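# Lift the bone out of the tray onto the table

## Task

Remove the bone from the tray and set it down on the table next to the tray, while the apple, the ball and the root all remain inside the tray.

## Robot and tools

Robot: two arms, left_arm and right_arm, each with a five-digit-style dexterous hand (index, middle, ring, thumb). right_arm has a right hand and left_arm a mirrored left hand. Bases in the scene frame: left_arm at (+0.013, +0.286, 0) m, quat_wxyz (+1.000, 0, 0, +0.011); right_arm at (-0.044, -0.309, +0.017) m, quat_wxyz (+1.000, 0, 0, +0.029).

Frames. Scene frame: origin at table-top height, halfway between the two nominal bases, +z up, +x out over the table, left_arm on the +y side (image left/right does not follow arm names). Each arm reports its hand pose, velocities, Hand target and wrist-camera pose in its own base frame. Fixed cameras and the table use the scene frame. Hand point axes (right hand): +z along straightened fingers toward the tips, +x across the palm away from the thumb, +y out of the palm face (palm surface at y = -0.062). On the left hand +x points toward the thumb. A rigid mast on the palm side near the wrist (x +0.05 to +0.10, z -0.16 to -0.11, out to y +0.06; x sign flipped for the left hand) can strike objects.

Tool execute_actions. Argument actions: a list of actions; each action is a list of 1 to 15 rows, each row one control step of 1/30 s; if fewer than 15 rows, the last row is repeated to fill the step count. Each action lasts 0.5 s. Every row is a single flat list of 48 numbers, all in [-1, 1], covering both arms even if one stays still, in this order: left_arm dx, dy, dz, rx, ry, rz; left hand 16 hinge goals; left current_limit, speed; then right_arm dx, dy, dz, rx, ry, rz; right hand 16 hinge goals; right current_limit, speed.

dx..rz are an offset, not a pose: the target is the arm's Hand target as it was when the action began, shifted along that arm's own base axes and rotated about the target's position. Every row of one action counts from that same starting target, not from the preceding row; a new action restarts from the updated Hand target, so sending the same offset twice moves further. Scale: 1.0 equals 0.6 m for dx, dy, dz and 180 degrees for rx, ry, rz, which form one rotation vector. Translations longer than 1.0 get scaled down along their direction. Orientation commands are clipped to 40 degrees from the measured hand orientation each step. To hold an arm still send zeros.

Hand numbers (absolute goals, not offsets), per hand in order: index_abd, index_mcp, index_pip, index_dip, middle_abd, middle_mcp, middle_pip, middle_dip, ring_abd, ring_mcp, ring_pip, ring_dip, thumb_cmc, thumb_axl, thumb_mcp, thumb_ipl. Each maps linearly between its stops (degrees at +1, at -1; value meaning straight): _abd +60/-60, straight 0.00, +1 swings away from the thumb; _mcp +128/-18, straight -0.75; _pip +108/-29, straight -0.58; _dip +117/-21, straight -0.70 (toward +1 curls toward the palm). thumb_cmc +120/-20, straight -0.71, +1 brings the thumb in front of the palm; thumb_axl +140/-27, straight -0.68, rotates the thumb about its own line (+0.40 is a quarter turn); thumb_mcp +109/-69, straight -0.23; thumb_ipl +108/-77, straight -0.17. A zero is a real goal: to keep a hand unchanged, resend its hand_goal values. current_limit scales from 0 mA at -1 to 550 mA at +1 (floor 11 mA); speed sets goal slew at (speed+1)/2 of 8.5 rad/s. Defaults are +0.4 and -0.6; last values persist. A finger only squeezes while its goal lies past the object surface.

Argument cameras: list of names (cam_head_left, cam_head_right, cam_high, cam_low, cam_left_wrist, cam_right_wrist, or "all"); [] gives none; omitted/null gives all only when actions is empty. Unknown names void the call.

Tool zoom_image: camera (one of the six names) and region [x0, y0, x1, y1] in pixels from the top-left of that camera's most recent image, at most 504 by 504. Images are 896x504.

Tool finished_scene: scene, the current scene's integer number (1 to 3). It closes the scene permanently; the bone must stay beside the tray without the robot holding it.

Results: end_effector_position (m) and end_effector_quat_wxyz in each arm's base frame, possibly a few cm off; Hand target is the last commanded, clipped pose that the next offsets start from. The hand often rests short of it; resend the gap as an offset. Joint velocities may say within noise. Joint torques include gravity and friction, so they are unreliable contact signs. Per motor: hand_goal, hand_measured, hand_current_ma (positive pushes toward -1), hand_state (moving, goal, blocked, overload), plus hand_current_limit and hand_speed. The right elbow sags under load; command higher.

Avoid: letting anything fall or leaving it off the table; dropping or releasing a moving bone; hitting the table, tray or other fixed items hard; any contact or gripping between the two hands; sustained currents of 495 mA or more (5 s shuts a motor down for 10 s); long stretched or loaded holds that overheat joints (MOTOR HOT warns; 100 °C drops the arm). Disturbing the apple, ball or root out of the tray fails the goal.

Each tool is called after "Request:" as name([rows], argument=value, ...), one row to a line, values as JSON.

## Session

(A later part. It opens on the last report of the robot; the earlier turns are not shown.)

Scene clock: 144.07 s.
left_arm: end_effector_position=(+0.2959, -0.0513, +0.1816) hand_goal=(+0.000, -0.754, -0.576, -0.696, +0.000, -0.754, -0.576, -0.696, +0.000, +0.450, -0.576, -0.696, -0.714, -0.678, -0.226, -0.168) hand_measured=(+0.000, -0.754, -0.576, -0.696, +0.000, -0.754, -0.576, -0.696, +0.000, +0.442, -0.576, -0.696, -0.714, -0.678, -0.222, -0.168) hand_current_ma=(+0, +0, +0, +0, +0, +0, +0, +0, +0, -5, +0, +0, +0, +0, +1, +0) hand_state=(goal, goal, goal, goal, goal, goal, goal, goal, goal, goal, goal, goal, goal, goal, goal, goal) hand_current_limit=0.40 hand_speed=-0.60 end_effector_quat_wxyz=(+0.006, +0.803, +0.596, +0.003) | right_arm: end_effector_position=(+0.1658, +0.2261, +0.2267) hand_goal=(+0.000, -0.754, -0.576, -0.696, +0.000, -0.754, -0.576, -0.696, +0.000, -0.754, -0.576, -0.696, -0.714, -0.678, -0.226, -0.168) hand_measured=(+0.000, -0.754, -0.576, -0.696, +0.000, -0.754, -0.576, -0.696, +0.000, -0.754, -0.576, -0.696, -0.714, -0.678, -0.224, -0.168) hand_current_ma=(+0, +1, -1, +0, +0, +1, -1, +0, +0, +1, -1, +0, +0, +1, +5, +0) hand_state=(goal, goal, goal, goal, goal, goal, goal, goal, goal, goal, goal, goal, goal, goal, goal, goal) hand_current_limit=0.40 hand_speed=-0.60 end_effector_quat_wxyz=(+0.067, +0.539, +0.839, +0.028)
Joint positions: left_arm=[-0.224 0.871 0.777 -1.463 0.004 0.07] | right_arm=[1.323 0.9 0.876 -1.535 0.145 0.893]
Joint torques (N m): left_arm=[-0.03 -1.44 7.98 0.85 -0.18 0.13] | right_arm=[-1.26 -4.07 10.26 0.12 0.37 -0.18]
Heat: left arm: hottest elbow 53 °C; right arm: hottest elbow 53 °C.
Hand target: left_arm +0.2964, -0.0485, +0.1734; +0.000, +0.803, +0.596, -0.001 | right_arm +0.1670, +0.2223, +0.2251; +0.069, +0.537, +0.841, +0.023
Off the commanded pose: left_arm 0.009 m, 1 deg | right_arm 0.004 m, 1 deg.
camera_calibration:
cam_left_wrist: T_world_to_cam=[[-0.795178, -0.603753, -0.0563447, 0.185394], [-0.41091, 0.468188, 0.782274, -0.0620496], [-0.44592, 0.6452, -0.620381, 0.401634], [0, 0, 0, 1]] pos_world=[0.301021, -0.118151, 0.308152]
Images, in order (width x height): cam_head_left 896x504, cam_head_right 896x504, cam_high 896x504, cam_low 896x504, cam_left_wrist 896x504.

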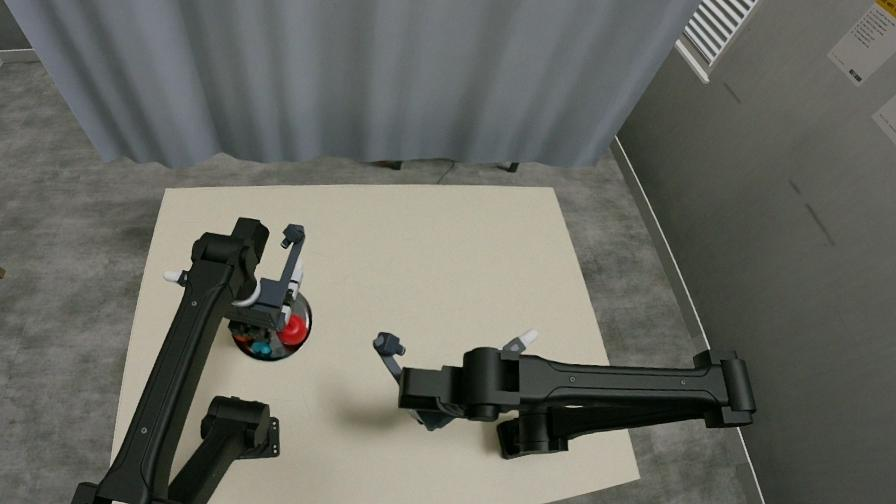

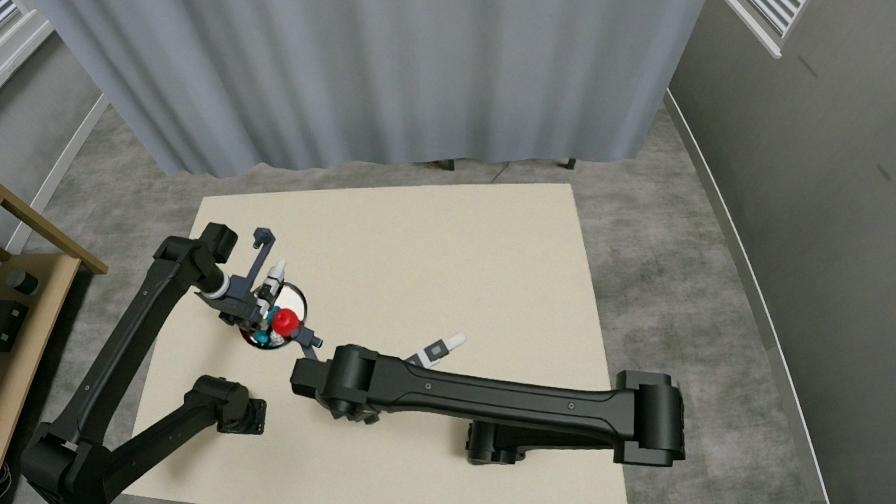

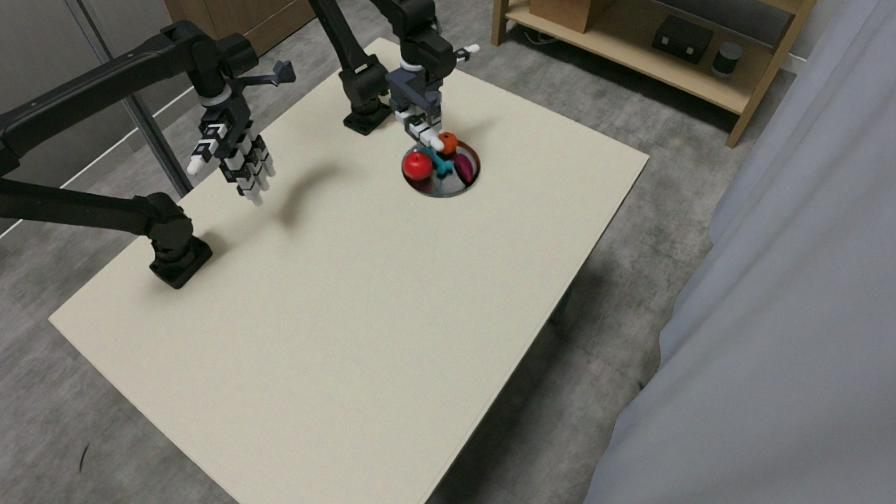

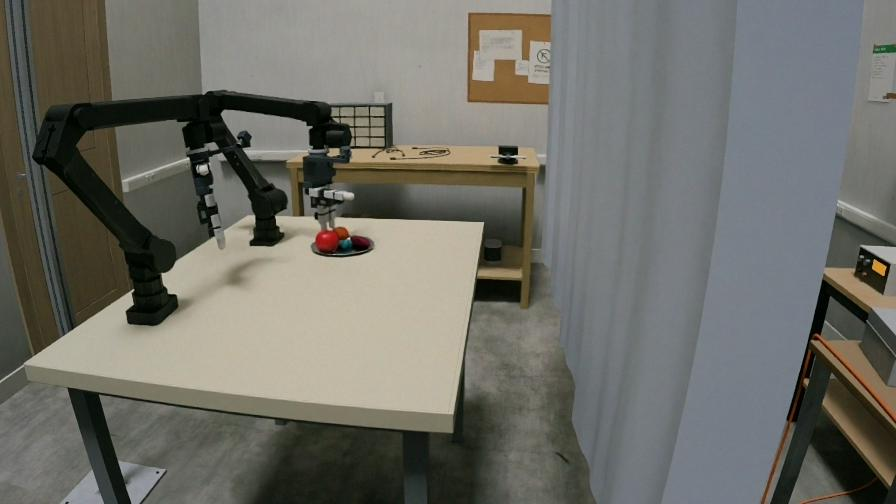

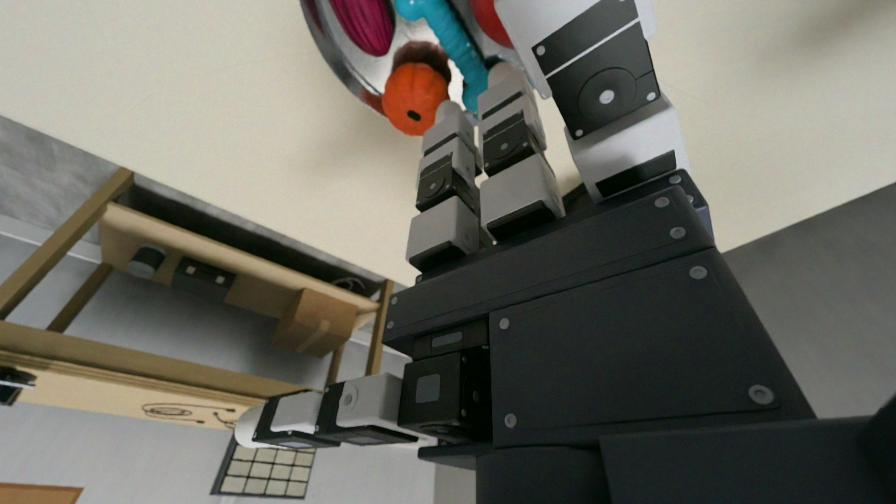

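Request:
execute_actions([
  [[0.002,0.007,-0.015,0,0,0,0,-0.754,-0.576,-0.696,0,-0.754,-0.576,-0.696,0,0.45,-0.576,-0.696,-0.714,-0.678,-0.226,-0.168,0.4,-0.6,0,0,0,0,0,0,0,-0.754,-0.576,-0.696,0,-0.754,-0.576,-0.696,0,-0.754,-0.576,-0.696,-0.714,-0.678,-0.226,-0.168,0.4,-0.6]],
  [[0,0,-0.03,0,0,0,0,-0.754,-0.576,-0.696,0,-0.754,-0.576,-0.696,0,0.45,-0.576,-0.696,-0.714,-0.678,-0.226,-0.168,0.4,-0.6,0,0,0,0,0,0,0,-0.754,-0.576,-0.696,0,-0.754,-0.576,-0.696,0,-0.754,-0.576,-0.696,-0.714,-0.678,-0.226,-0.168,0.4,-0.6]],
], cameras=["cam_high", "cam_low", "cam_left_wrist"])

Request:
zoom_image(camera="cam_left_wrist", region=[360, 0, 560, 150])

Request:
zoom_image(camera="cam_low", region=[290, 160, 400, 270])

Request:
zoom_image(camera="cam_high", region=[380, 100, 500, 210])

Scene clock: 152.23 s.
left_arm: end_effector_position=(+0.2977, -0.0469, +0.1545) hand_goal=(+0.000, -0.754, -0.576, -0.696, +0.000, -0.754, -0.576, -0.696, +0.000, +0.450, -0.576, -0.696, -0.714, -0.678, -0.226, -0.168) hand_measured=(+0.006, -0.756, -0.578, -0.698, +0.000, -0.754, -0.576, -0.696, +0.000, +0.442, -0.576, -0.696, -0.714, -0.678, -0.222, -0.168) hand_current_ma=(+2, +0, -1, +0, +0, +0, +0, +0, +0, -5, +0, +0, +0, +0, +1, +0) hand_state=(goal, goal, goal, goal, goal, goal, goal, goal, goal, goal, goal, goal, goal, goal, goal, goal) hand_current_limit=0.40 hand_speed=-0.60 end_effector_quat_wxyz=(+0.006, +0.803, +0.596, +0.003) | right_arm: end_effector_position=(+0.1658, +0.2261, +0.2267) hand_goal=(+0.000, -0.754, -0.576, -0.696, +0.000, -0.754, -0.576, -0.696, +0.000, -0.754, -0.576, -0.696, -0.714, -0.678, -0.226, -0.168) hand_measured=(+0.000, -0.754, -0.576, -0.696, +0.000, -0.754, -0.576, -0.696, +0.000, -0.754, -0.576, -0.696, -0.714, -0.678, -0.224, -0.168) hand_current_ma=(+0, +1, -1, +0, +0, +1, -1, +0, +0, +1, -1, +0, +0, +1, +5, +0) hand_state=(goal, goal, goal, goal, goal, goal, goal, goal, goal, goal, goal, goal, goal, goal, goal, goal) hand_current_limit=0.40 hand_speed=-0.60 end_effector_quat_wxyz=(+0.067, +0.539, +0.839, +0.028)
Joint positions: left_arm=[-0.203 0.886 0.713 -1.385 0.002 0.09] | right_arm=[1.323 0.9 0.876 -1.535 0.145 0.893]
Joint torques (N m): left_arm=[0.09 -1.61 7.87 0.8 -0.15 0.16] | right_arm=[-1.26 -4.07 10.25 0.1 0.37 -0.19]
Heat: left arm: hottest elbow 52 °C; right arm: hottest elbow 53 °C.
Hand target: left_arm +0.2977, -0.0443, +0.1464; +0.000, +0.803, +0.596, +0.000 | right_arm +0.1670, +0.2223, +0.2251; +0.069, +0.537, +0.841, +0.023
Off the commanded pose: left_arm 0.009 m, 1 deg | right_arm 0.004 m, 1 deg.
camera_calibration:
cam_left_wrist: T_world_to_cam=[[-0.794906, -0.604031, -0.0571942, 0.188031], [-0.411117, 0.466896, 0.782937, -0.0422252], [-0.446214, 0.645875, -0.619466, 0.382807], [0, 0, 0, 1]] pos_world=[0.302921, -0.113955, 0.28095]
Images, in order (width x height): cam_high 896x504, cam_low 896x504, cam_left_wrist 896x504.

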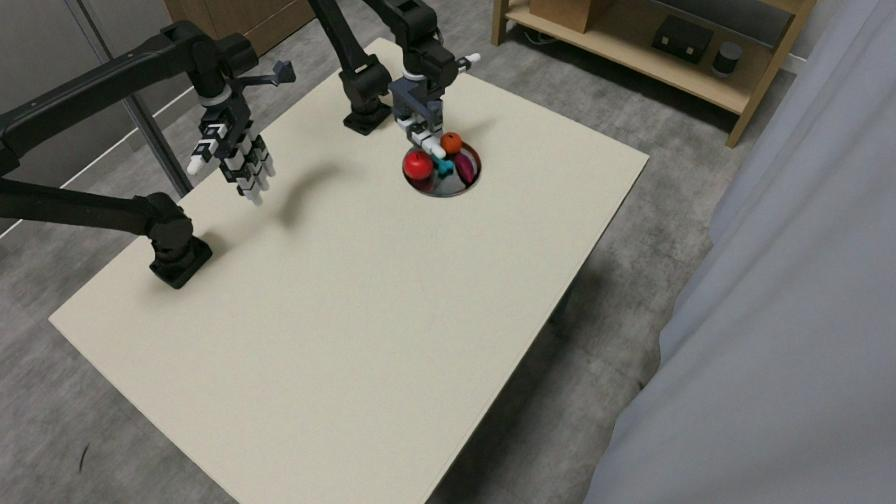

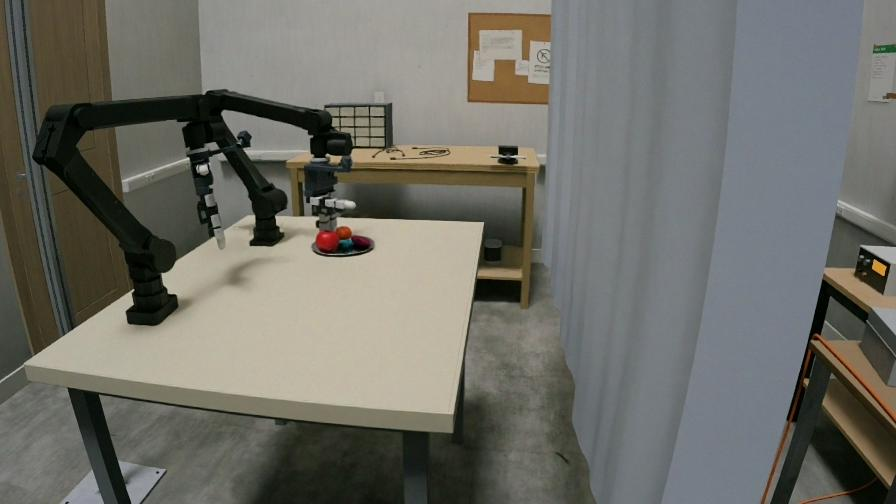

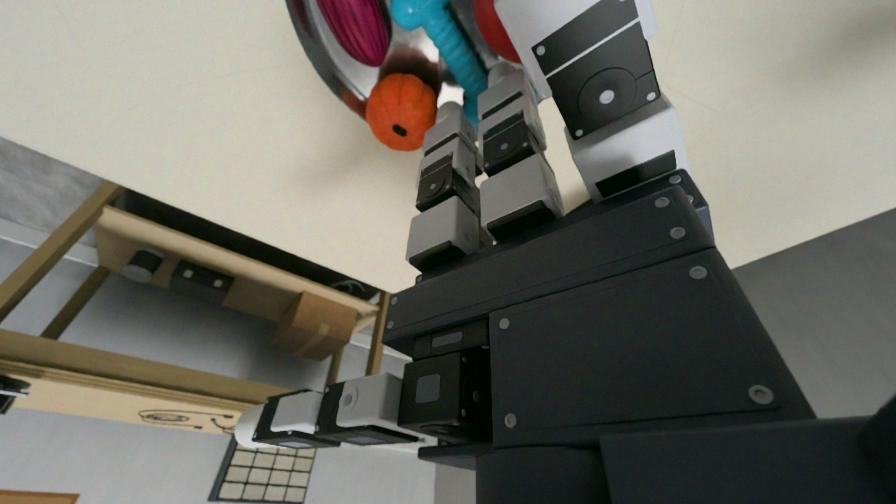

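Scaled by 2.520 from the camera's 896x504 image, which has a finer 1280x720 frame.

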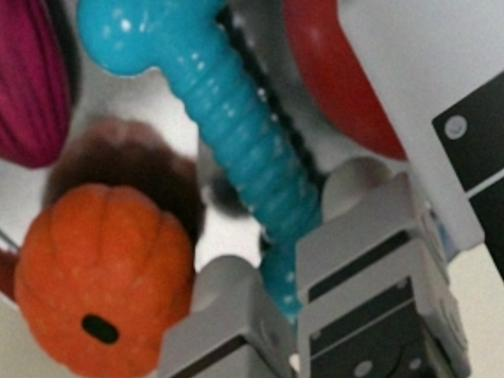

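Scaled by 4.582 from the camera's 896x504 image, which has a finer 1280x720 frame.

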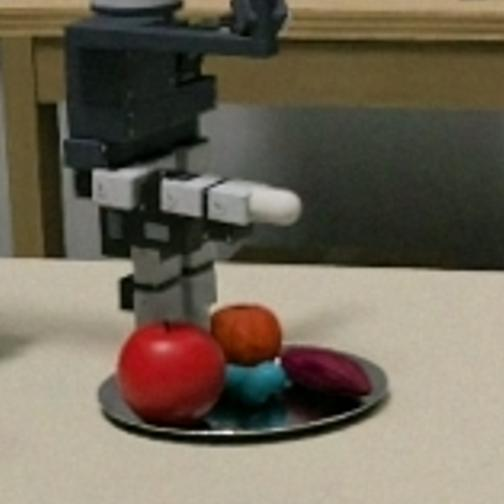

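Scaled by 4.200 from the camera's 896x504 image, which has a finer 1280x720 frame.

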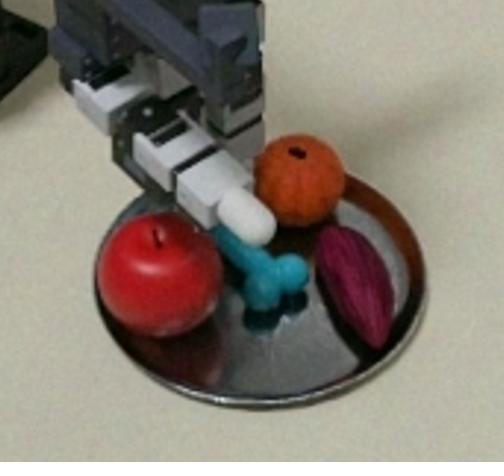

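Request:
execute_actions([
  [[0.0018,0.0068,0,0,0,0,0,-0.754,-0.576,-0.696,0,-0.754,-0.576,-0.696,0,0.45,-0.576,-0.696,-0.714,-0.678,-0.226,-0.168,0.4,-0.6,0,0,0,0,0,0,0,-0.754,-0.576,-0.696,0,-0.754,-0.576,-0.696,0,-0.754,-0.576,-0.696,-0.714,-0.678,-0.226,-0.168,0.4,-0.6]],
  [[0,0,-0.015,0,0,0,0,-0.754,-0.576,-0.696,0,-0.754,-0.576,-0.696,0,0.45,-0.576,-0.696,-0.714,-0.678,-0.226,-0.168,0.4,-0.6,0,0,0,0,0,0,0,-0.754,-0.576,-0.696,0,-0.754,-0.576,-0.696,0,-0.754,-0.576,-0.696,-0.714,-0.678,-0.226,-0.168,0.4,-0.6]],
], cameras=["cam_high", "cam_low", "cam_left_wrist"])

Request:
zoom_image(camera="cam_left_wrist", region=[360, 0, 560, 150])

Request:
zoom_image(camera="cam_high", region=[380, 100, 500, 210])

Scene clock: 159.27 s.
left_arm: end_effector_position=(+0.2994, -0.0430, +0.1464) hand_goal=(+0.000, -0.754, -0.576, -0.696, +0.000, -0.754, -0.576, -0.696, +0.000, +0.450, -0.576, -0.696, -0.714, -0.678, -0.226, -0.168) hand_measured=(+0.004, -0.756, -0.578, -0.698, +0.000, -0.754, -0.576, -0.696, +0.000, +0.442, -0.576, -0.696, -0.714, -0.678, -0.222, -0.168) hand_current_ma=(+1, +0, -1, +0, +0, +0, +0, +0, +0, -5, +0, +0, +0, +0, +1, +0) hand_state=(goal, goal, goal, goal, goal, goal, goal, goal, goal, goal, goal, goal, goal, goal, goal, goal) hand_current_limit=0.40 hand_speed=-0.60 end_effector_quat_wxyz=(+0.006, +0.803, +0.596, +0.004) | right_arm: end_effector_position=(+0.1658, +0.2261, +0.2267) hand_goal=(+0.000, -0.754, -0.576, -0.696, +0.000, -0.754, -0.576, -0.696, +0.000, -0.754, -0.576, -0.696, -0.714, -0.678, -0.226, -0.168) hand_measured=(+0.000, -0.754, -0.576, -0.696, +0.000, -0.754, -0.576, -0.696, +0.000, -0.754, -0.576, -0.696, -0.714, -0.678, -0.224, -0.168) hand_current_ma=(+0, +1, -1, +0, +0, +1, -1, +0, +0, +1, -1, +0, +0, +1, +5, +0) hand_state=(goal, goal, goal, goal, goal, goal, goal, goal, goal, goal, goal, goal, goal, goal, goal, goal) hand_current_limit=0.40 hand_speed=-0.60 end_effector_quat_wxyz=(+0.067, +0.539, +0.839, +0.028)
Joint positions: left_arm=[-0.184 0.893 0.694 -1.358 0.002 0.11] | right_arm=[1.323 0.9 0.876 -1.535 0.145 0.893]
Joint torques (N m): left_arm=[0.03 -1.73 7.69 0.98 -0.13 0.15] | right_arm=[-1.26 -4.07 10.25 0.1 0.37 -0.19]
Heat: left arm: hottest elbow 51 °C; right arm: hottest elbow 53 °C.
Hand target: left_arm +0.2987, -0.0403, +0.1374; +0.000, +0.803, +0.596, +0.000 | right_arm +0.1670, +0.2223, +0.2251; +0.069, +0.537, +0.841, +0.023
Off the commanded pose: left_arm 0.009 m, 1 deg | right_arm 0.004 m, 1 deg.
camera_calibration:
cam_left_wrist: T_world_to_cam=[[-0.795102, -0.603653, -0.0584441, 0.191547], [-0.412132, 0.467102, 0.782281, -0.0365035], [-0.444927, 0.64608, -0.620178, 0.375704], [0, 0, 0, 1]] pos_world=[0.304416, -0.110056, 0.272754]
Images, in order (width x height): cam_high 896x504, cam_low 896x504, cam_left_wrist 896x504.

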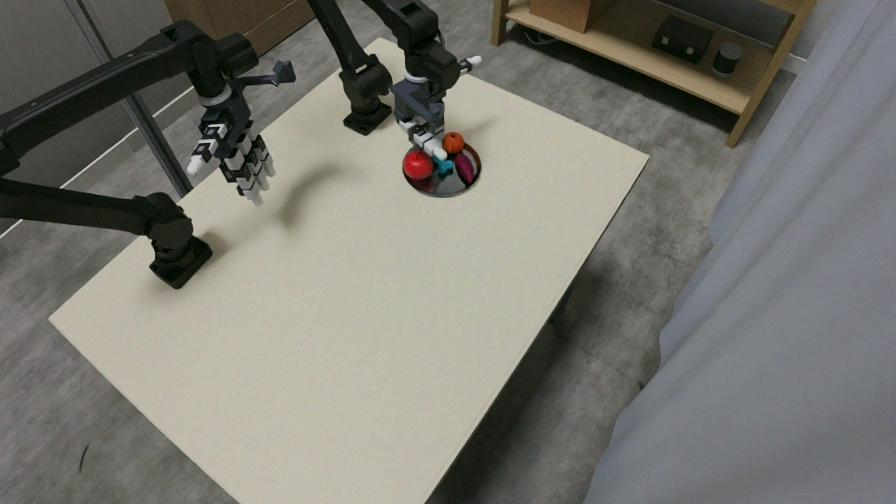

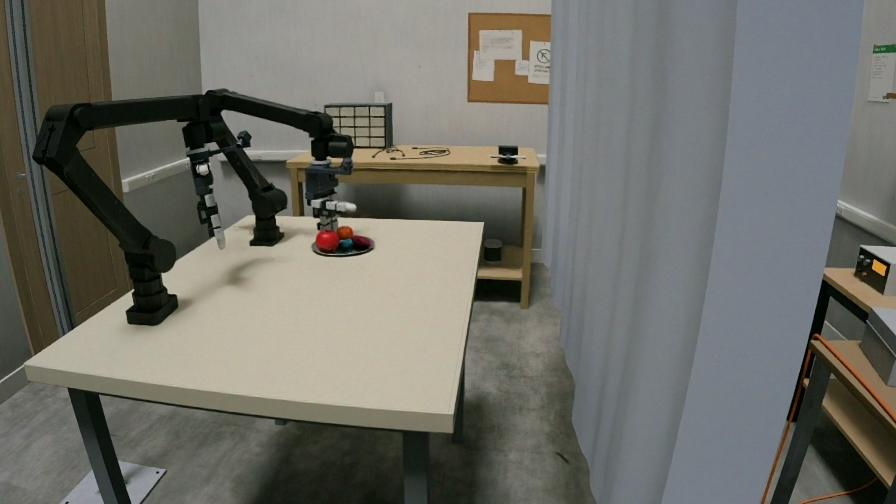

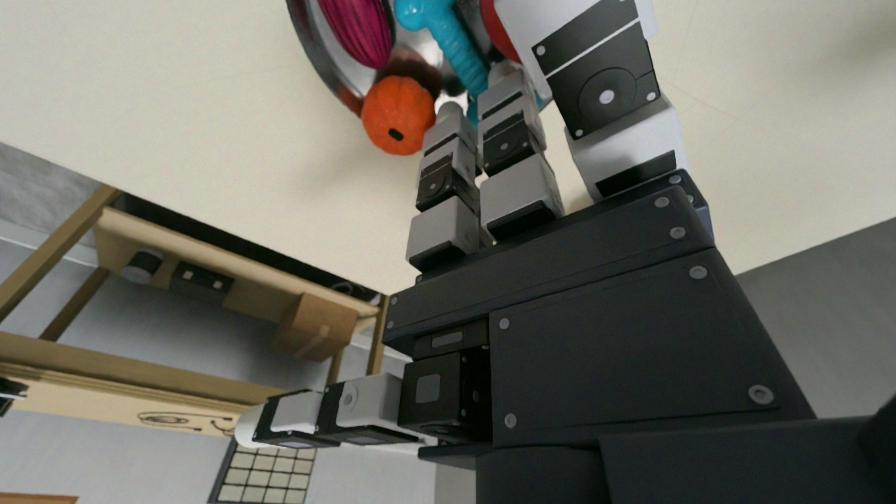

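Scaled by 2.520 from the camera's 896x504 image, which has a finer 1280x720 frame.

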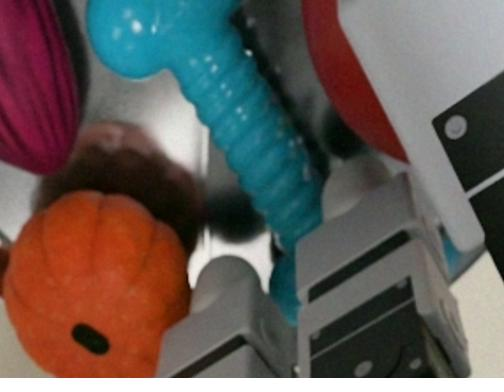

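Scaled by 4.200 from the camera's 896x504 image, which has a finer 1280x720 frame.

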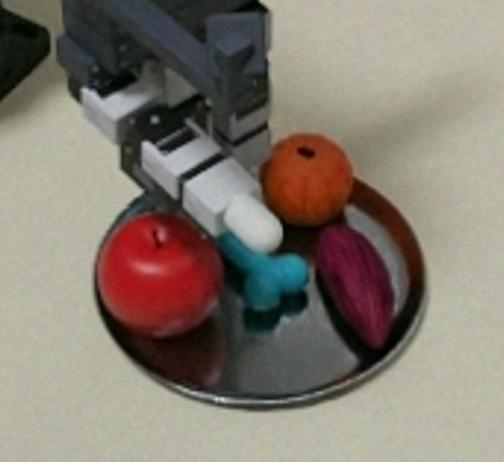

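Request:
execute_actions([
  [[0,0,-0.022,0,0,0,0,-0.754,-0.576,-0.696,0,-0.754,-0.576,-0.696,0,0.45,-0.576,-0.696,-0.714,-0.678,-0.226,-0.168,0.4,-0.6,0,0,0,0,0,0,0,-0.754,-0.576,-0.696,0,-0.754,-0.576,-0.696,0,-0.754,-0.576,-0.696,-0.714,-0.678,-0.226,-0.168,0.4,-0.6]],
], cameras=["cam_high", "cam_low", "cam_left_wrist"])

Request:
zoom_image(camera="cam_left_wrist", region=[360, 0, 560, 150])

Request:
zoom_image(camera="cam_high", region=[380, 100, 500, 210])

Request:
zoom_image(camera="cam_low", region=[300, 190, 390, 270])

Scene clock: 164.23 s.
left_arm: end_effector_position=(+0.3005, -0.0433, +0.1350) hand_goal=(+0.000, -0.754, -0.576, -0.696, +0.000, -0.754, -0.576, -0.696, +0.000, +0.450, -0.576, -0.696, -0.714, -0.678, -0.226, -0.168) hand_measured=(+0.004, -0.752, -0.576, -0.696, +0.000, -0.754, -0.576, -0.696, +0.000, +0.442, -0.576, -0.696, -0.714, -0.678, -0.222, -0.168) hand_current_ma=(+1, +1, +0, +0, +0, +0, +0, +0, +0, -5, +0, +0, +0, +0, +1, +0) hand_state=(goal, goal, goal, goal, goal, goal, goal, goal, goal, goal, goal, goal, goal, goal, goal, goal) hand_current_limit=0.40 hand_speed=-0.60 end_effector_quat_wxyz=(+0.008, +0.803, +0.596, +0.006) | right_arm: end_effector_position=(+0.1658, +0.2261, +0.2267) hand_goal=(+0.000, -0.754, -0.576, -0.696, +0.000, -0.754, -0.576, -0.696, +0.000, -0.754, -0.576, -0.696, -0.714, -0.678, -0.226, -0.168) hand_measured=(+0.000, -0.754, -0.576, -0.696, +0.000, -0.754, -0.576, -0.696, +0.000, -0.754, -0.576, -0.696, -0.714, -0.678, -0.224, -0.168) hand_current_ma=(+0, +1, -1, +0, +0, +1, -1, +0, +0, +1, -1, +0, +0, +1, +5, +0) hand_state=(goal, goal, goal, goal, goal, goal, goal, goal, goal, goal, goal, goal, goal, goal, goal, goal) hand_current_limit=0.40 hand_speed=-0.60 end_effector_quat_wxyz=(+0.067, +0.539, +0.839, +0.028)
Joint positions: left_arm=[-0.184 0.902 0.667 -1.317 0.002 0.111] | right_arm=[1.323 0.9 0.876 -1.535 0.145 0.893]
Joint torques (N m): left_arm=[0.03 -1.55 7.45 0.99 -0.13 0.14] | right_arm=[-1.26 -4.07 10.25 0.1 0.37 -0.19]
Heat: left arm: hottest elbow 51 °C; right arm: hottest elbow 53 °C.
Hand target: left_arm +0.2986, -0.0403, +0.1242; +0.000, +0.803, +0.596, -0.001 | right_arm +0.1670, +0.2223, +0.2251; +0.069, +0.537, +0.841, +0.023
Off the commanded pose: left_arm 0.011 m, 1 deg | right_arm 0.004 m, 1 deg.
camera_calibration:
cam_left_wrist: T_world_to_cam=[[-0.795274, -0.603121, -0.0615211, 0.192068], [-0.415304, 0.468052, 0.780032, -0.0257199], [-0.441659, 0.645889, -0.622707, 0.368691], [0, 0, 0, 1]] pos_world=[0.304901, -0.110255, 0.261465]
Images, in order (width x height): cam_high 896x504, cam_low 896x504, cam_left_wrist 896x504.

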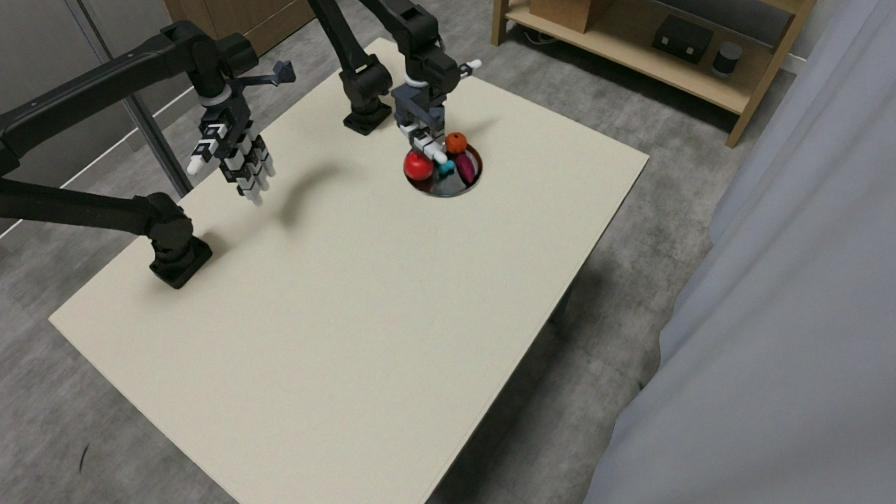

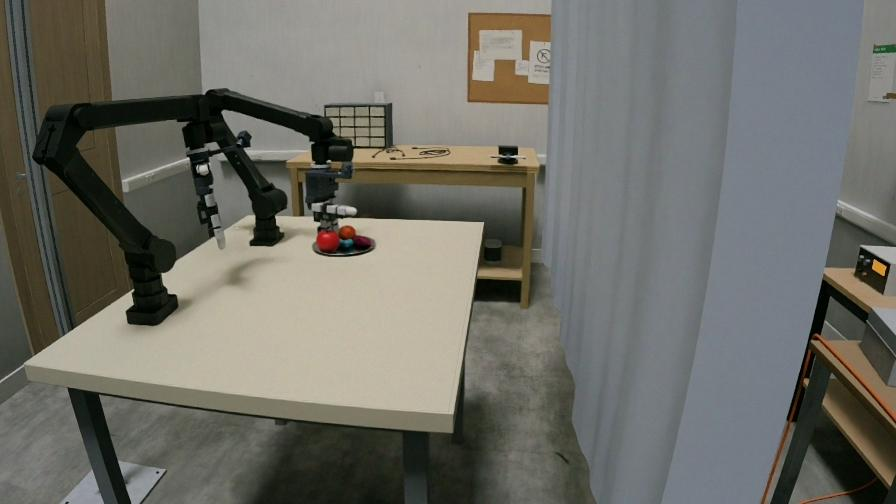

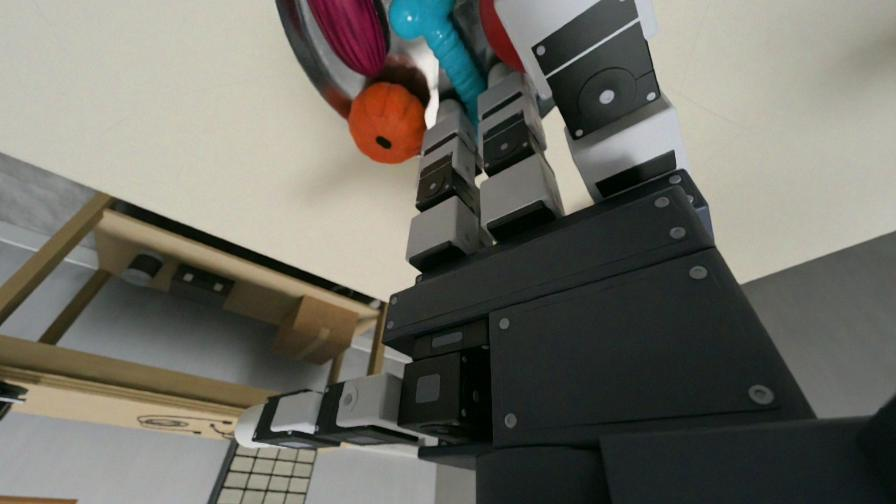

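Scaled by 2.520 from the camera's 896x504 image, which has a finer 1280x720 frame.

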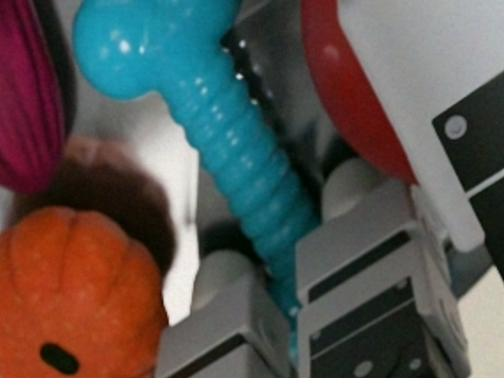

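Scaled by 4.200 from the camera's 896x504 image, which has a finer 1280x720 frame.

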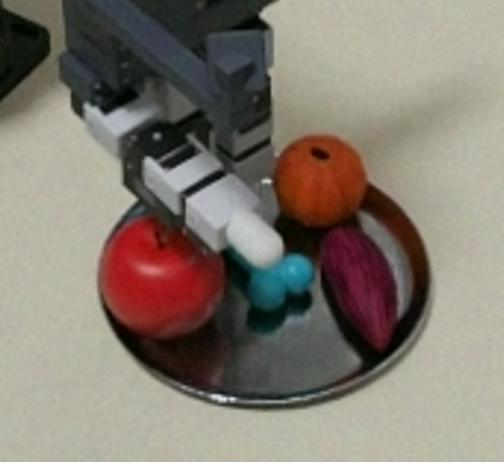

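Scaled by 5.600 from the camera's 896x504 image, which has a finer 1280x720 frame.

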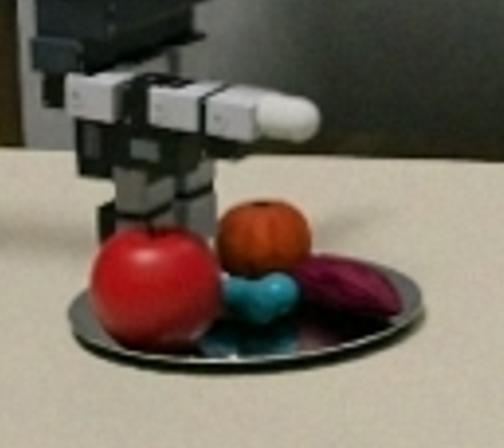

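Request:
execute_actions([
  [[0,0,-0.009,0,0,0,0,-0.754,-0.576,-0.696,0,-0.754,-0.576,-0.696,0,0.45,-0.576,-0.696,-0.714,-0.678,-0.226,-0.168,0.4,-0.9,0,0,0,0,0,0,0,-0.754,-0.576,-0.696,0,-0.754,-0.576,-0.696,0,-0.754,-0.576,-0.696,-0.714,-0.678,-0.226,-0.168,0.4,-0.6]],
  [[0,0,0,0,0,0,0.12,-0.754,-0.576,-0.696,-0.12,-0.754,-0.576,-0.696,0,0.45,-0.576,-0.696,-0.714,-0.678,-0.226,-0.168,0.4,-0.9,0,0,0,0,0,0,0,-0.754,-0.576,-0.696,0,-0.754,-0.576,-0.696,0,-0.754,-0.576,-0.696,-0.714,-0.678,-0.226,-0.168,0.4,-0.6]],
], cameras=["cam_high", "cam_left_wrist"])

Request:
zoom_image(camera="cam_left_wrist", region=[360, 0, 560, 150])

Request:
zoom_image(camera="cam_high", region=[380, 100, 500, 210])

Scene clock: 168.53 s.
left_arm: end_effector_position=(+0.3017, -0.0435, +0.1328) hand_goal=(+0.120, -0.754, -0.576, -0.696, -0.120, -0.754, -0.576, -0.696, +0.000, +0.450, -0.576, -0.696, -0.714, -0.678, -0.226, -0.168) hand_measured=(+0.032, -0.756, -0.578, -0.696, -0.040, -0.758, -0.578, -0.696, +0.000, +0.442, -0.576, -0.696, -0.714, -0.678, -0.222, -0.168) hand_current_ma=(-161, -1, +0, +0, +138, -2, +0, +0, +0, -5, +0, +0, +0, +0, +2, +0) hand_state=(blocked, goal, goal, goal, blocked, goal, goal, goal, goal, goal, goal, goal, goal, goal, goal, goal) hand_current_limit=0.40 hand_speed=-0.90 end_effector_quat_wxyz=(+0.010, +0.803, +0.596, +0.008) | right_arm: end_effector_position=(+0.1658, +0.2261, +0.2267) hand_goal=(+0.000, -0.754, -0.576, -0.696, +0.000, -0.754, -0.576, -0.696, +0.000, -0.754, -0.576, -0.696, -0.714, -0.678, -0.226, -0.168) hand_measured=(+0.000, -0.754, -0.576, -0.696, +0.000, -0.754, -0.576, -0.696, +0.000, -0.754, -0.576, -0.696, -0.714, -0.678, -0.224, -0.168) hand_current_ma=(+0, +1, -1, +0, +0, +1, -1, +0, +0, +1, -1, +0, +0, +1, +5, +0) hand_state=(goal, goal, goal, goal, goal, goal, goal, goal, goal, goal, goal, goal, goal, goal, goal, goal) hand_current_limit=0.40 hand_speed=-0.60 end_effector_quat_wxyz=(+0.067, +0.539, +0.839, +0.028)
Joint positions: left_arm=[-0.184 0.903 0.66 -1.303 0.002 0.111] | right_arm=[1.323 0.9 0.876 -1.535 0.145 0.893]
Joint torques (N m): left_arm=[0.03 -1.32 7.06 1.09 -0.12 0.13] | right_arm=[-1.2 -4.07 10.25 0.12 0.37 -0.18]
Heat: left arm: hottest elbow 51 °C; right arm: hottest elbow 53 °C.
Hand target: left_arm +0.2987, -0.0403, +0.1188; +0.000, +0.803, +0.596, -0.001 | right_arm +0.1670, +0.2223, +0.2251; +0.069, +0.537, +0.841, +0.023
Off the commanded pose: left_arm 0.015 m, 1 deg | right_arm 0.004 m, 1 deg.
camera_calibration:
cam_left_wrist: T_world_to_cam=[[-0.794869, -0.603196, -0.0658646, 0.193179], [-0.420022, 0.468629, 0.777154, -0.0216388], [-0.43791, 0.6454, -0.625854, 0.367241], [0, 0, 0, 1]] pos_world=[0.305282, -0.110352, 0.25938]
Images, in order (width x height): cam_high 896x504, cam_left_wrist 896x504.

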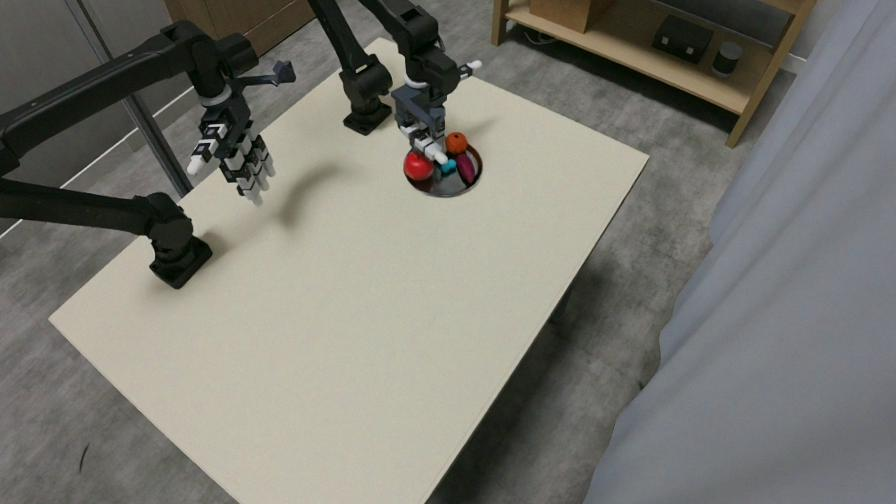

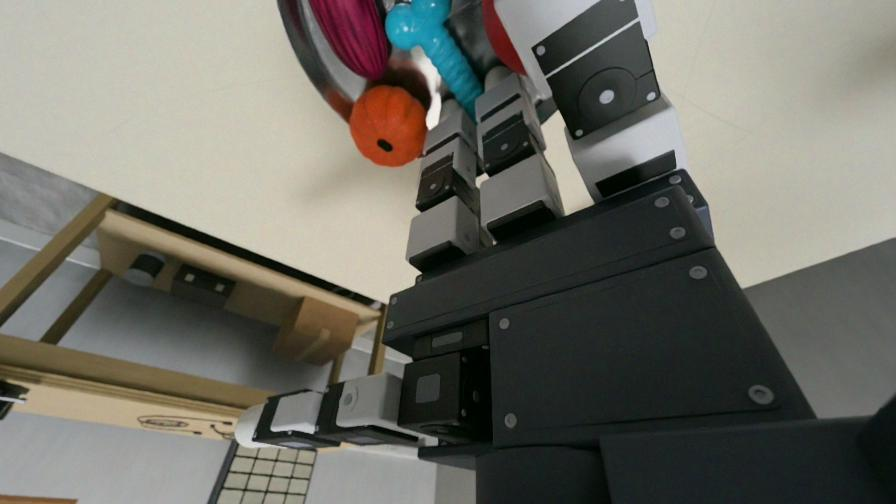

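Scaled by 2.520 from the camera's 896x504 image, which has a finer 1280x720 frame.

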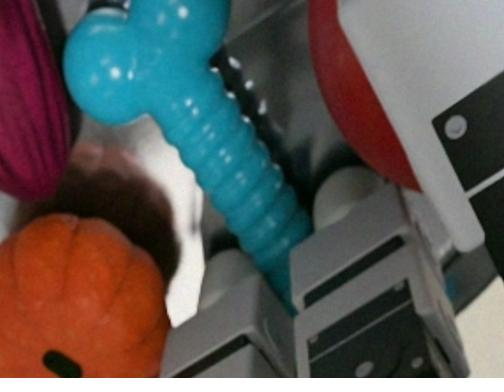

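Scaled by 4.200 from the camera's 896x504 image, which has a finer 1280x720 frame.

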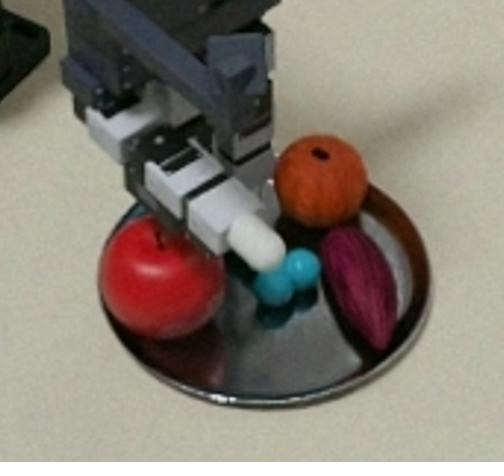

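Request:
execute_actions([
  [[0,0,0.04,0,0,0,0.12,-0.754,-0.576,-0.696,-0.12,-0.754,-0.576,-0.696,0,0.45,-0.576,-0.696,-0.714,-0.678,-0.226,-0.168,0.4,-0.9,0,0,0,0,0,0,0,-0.754,-0.576,-0.696,0,-0.754,-0.576,-0.696,0,-0.754,-0.576,-0.696,-0.714,-0.678,-0.226,-0.168,0.4,-0.6]],
  [[0,0,0.04,0,0,0,0.12,-0.754,-0.576,-0.696,-0.12,-0.754,-0.576,-0.696,0,0.45,-0.576,-0.696,-0.714,-0.678,-0.226,-0.168,0.4,-0.9,0,0,0,0,0,0,0,-0.754,-0.576,-0.696,0,-0.754,-0.576,-0.696,0,-0.754,-0.576,-0.696,-0.714,-0.678,-0.226,-0.168,0.4,-0.6]],
], cameras=["cam_high", "cam_low", "cam_left_wrist"])

Request:
zoom_image(camera="cam_left_wrist", region=[360, 0, 560, 150])

Request:
zoom_image(camera="cam_high", region=[380, 100, 500, 210])

Request:
zoom_image(camera="cam_low", region=[300, 190, 390, 270])

Scene clock: 173.03 s.
left_arm: end_effector_position=(+0.2821, -0.0398, +0.1383) hand_goal=(+0.120, -0.754, -0.576, -0.696, -0.120, -0.754, -0.576, -0.696, +0.000, +0.450, -0.576, -0.696, -0.714, -0.678, -0.226, -0.168) hand_measured=(+0.032, -0.748, -0.574, -0.694, -0.040, -0.748, -0.574, -0.694, +0.000, +0.442, -0.576, -0.696, -0.714, -0.678, -0.222, -0.168) hand_current_ma=(-161, +3, +1, +0, +135, +3, +1, +0, +0, -5, +0, +0, +0, +0, +2, +0) hand_state=(blocked, goal, goal, goal, blocked, goal, goal, goal, goal, goal, goal, goal, goal, goal, goal, goal) hand_current_limit=0.40 hand_speed=-0.90 end_effector_quat_wxyz=(-0.021, +0.803, +0.595, -0.021) | right_arm: end_effector_position=(+0.1658, +0.2261, +0.2267) hand_goal=(+0.000, -0.754, -0.576, -0.696, +0.000, -0.754, -0.576, -0.696, +0.000, -0.754, -0.576, -0.696, -0.714, -0.678, -0.226, -0.168) hand_measured=(+0.000, -0.754, -0.576, -0.696, +0.000, -0.754, -0.576, -0.696, +0.000, -0.754, -0.576, -0.696, -0.714, -0.678, -0.224, -0.168) hand_current_ma=(+0, +1, -1, +0, +0, +1, -1, +0, +0, +1, -1, +0, +0, +1, +5, +0) hand_state=(goal, goal, goal, goal, goal, goal, goal, goal, goal, goal, goal, goal, goal, goal, goal, goal) hand_current_limit=0.40 hand_speed=-0.60 end_effector_quat_wxyz=(+0.067, +0.539, +0.839, +0.028)
Joint positions: left_arm=[-0.184 0.897 0.69 -1.424 0.001 0.112] | right_arm=[1.323 0.9 0.876 -1.535 0.145 0.893]
Joint torques (N m): left_arm=[0.03 -3.37 12.68 0.01 -0.12 0.12] | right_arm=[-1.26 -4.07 10.25 0.1 0.37 -0.19]
Heat: left arm: hottest elbow 51 °C; right arm: hottest elbow 53 °C.
Hand target: left_arm +0.2987, -0.0403, +0.1668; +0.000, +0.803, +0.596, -0.001 | right_arm +0.1670, +0.2223, +0.2251; +0.069, +0.537, +0.841, +0.023
Off the commanded pose: left_arm 0.033 m, 3 deg | right_arm 0.004 m, 1 deg.
camera_calibration:
cam_left_wrist: T_world_to_cam=[[-0.798485, -0.601933, -0.00995055, 0.173545], [-0.354011, 0.456111, 0.816479, -0.0605675], [-0.486927, 0.655469, -0.577289, 0.367205], [0, 0, 0, 1]] pos_world=[0.295934, -0.108604, 0.263163]
Images, in order (width x height): cam_high 896x504, cam_low 896x504, cam_left_wrist 896x504.

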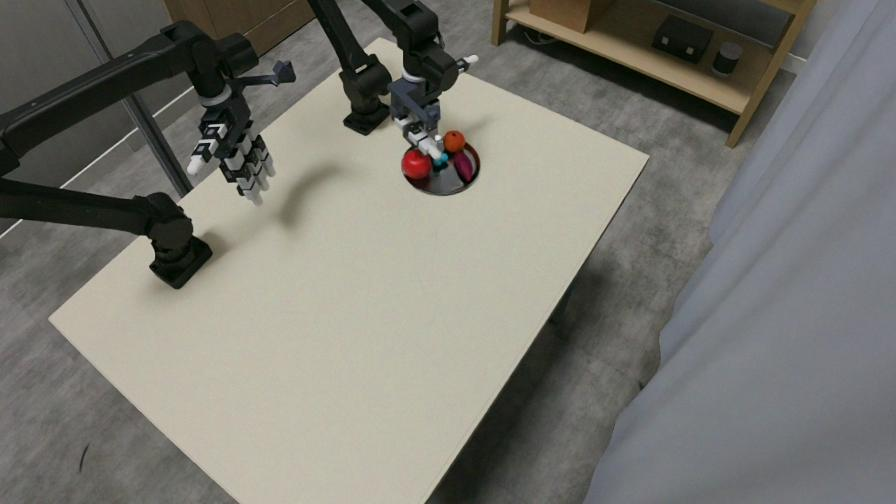

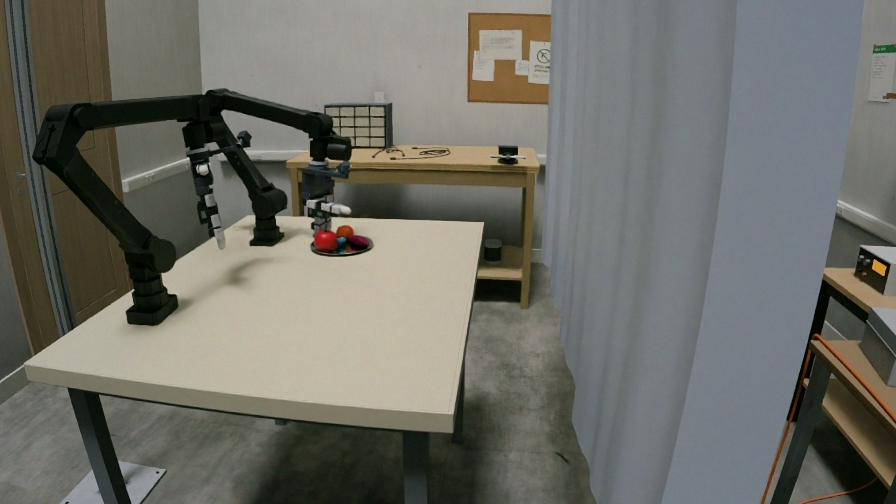

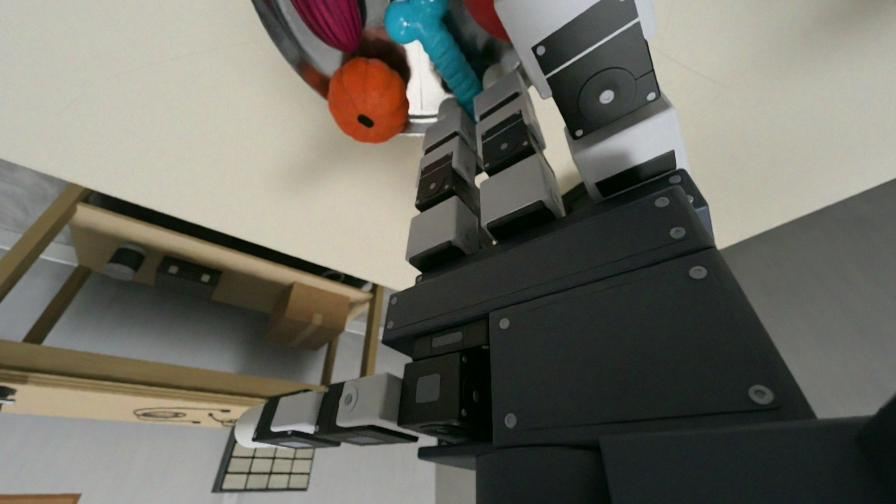

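Scaled by 2.520 from the camera's 896x504 image, which has a finer 1280x720 frame.

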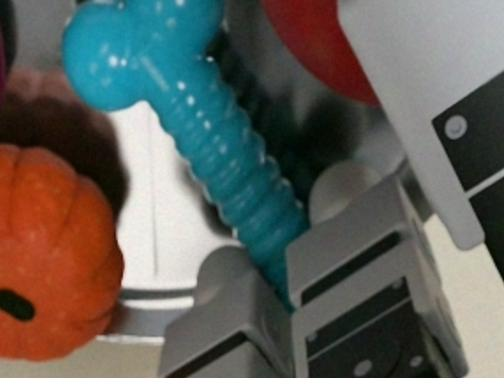

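Scaled by 4.200 from the camera's 896x504 image, which has a finer 1280x720 frame.

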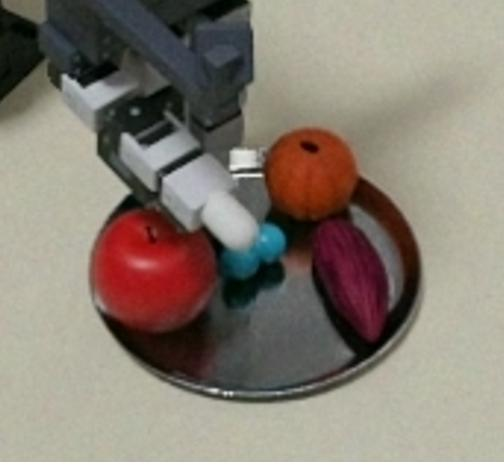

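Scaled by 5.600 from the camera's 896x504 image, which has a finer 1280x720 frame.

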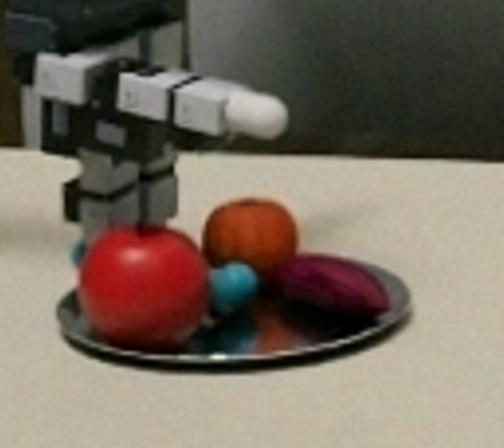

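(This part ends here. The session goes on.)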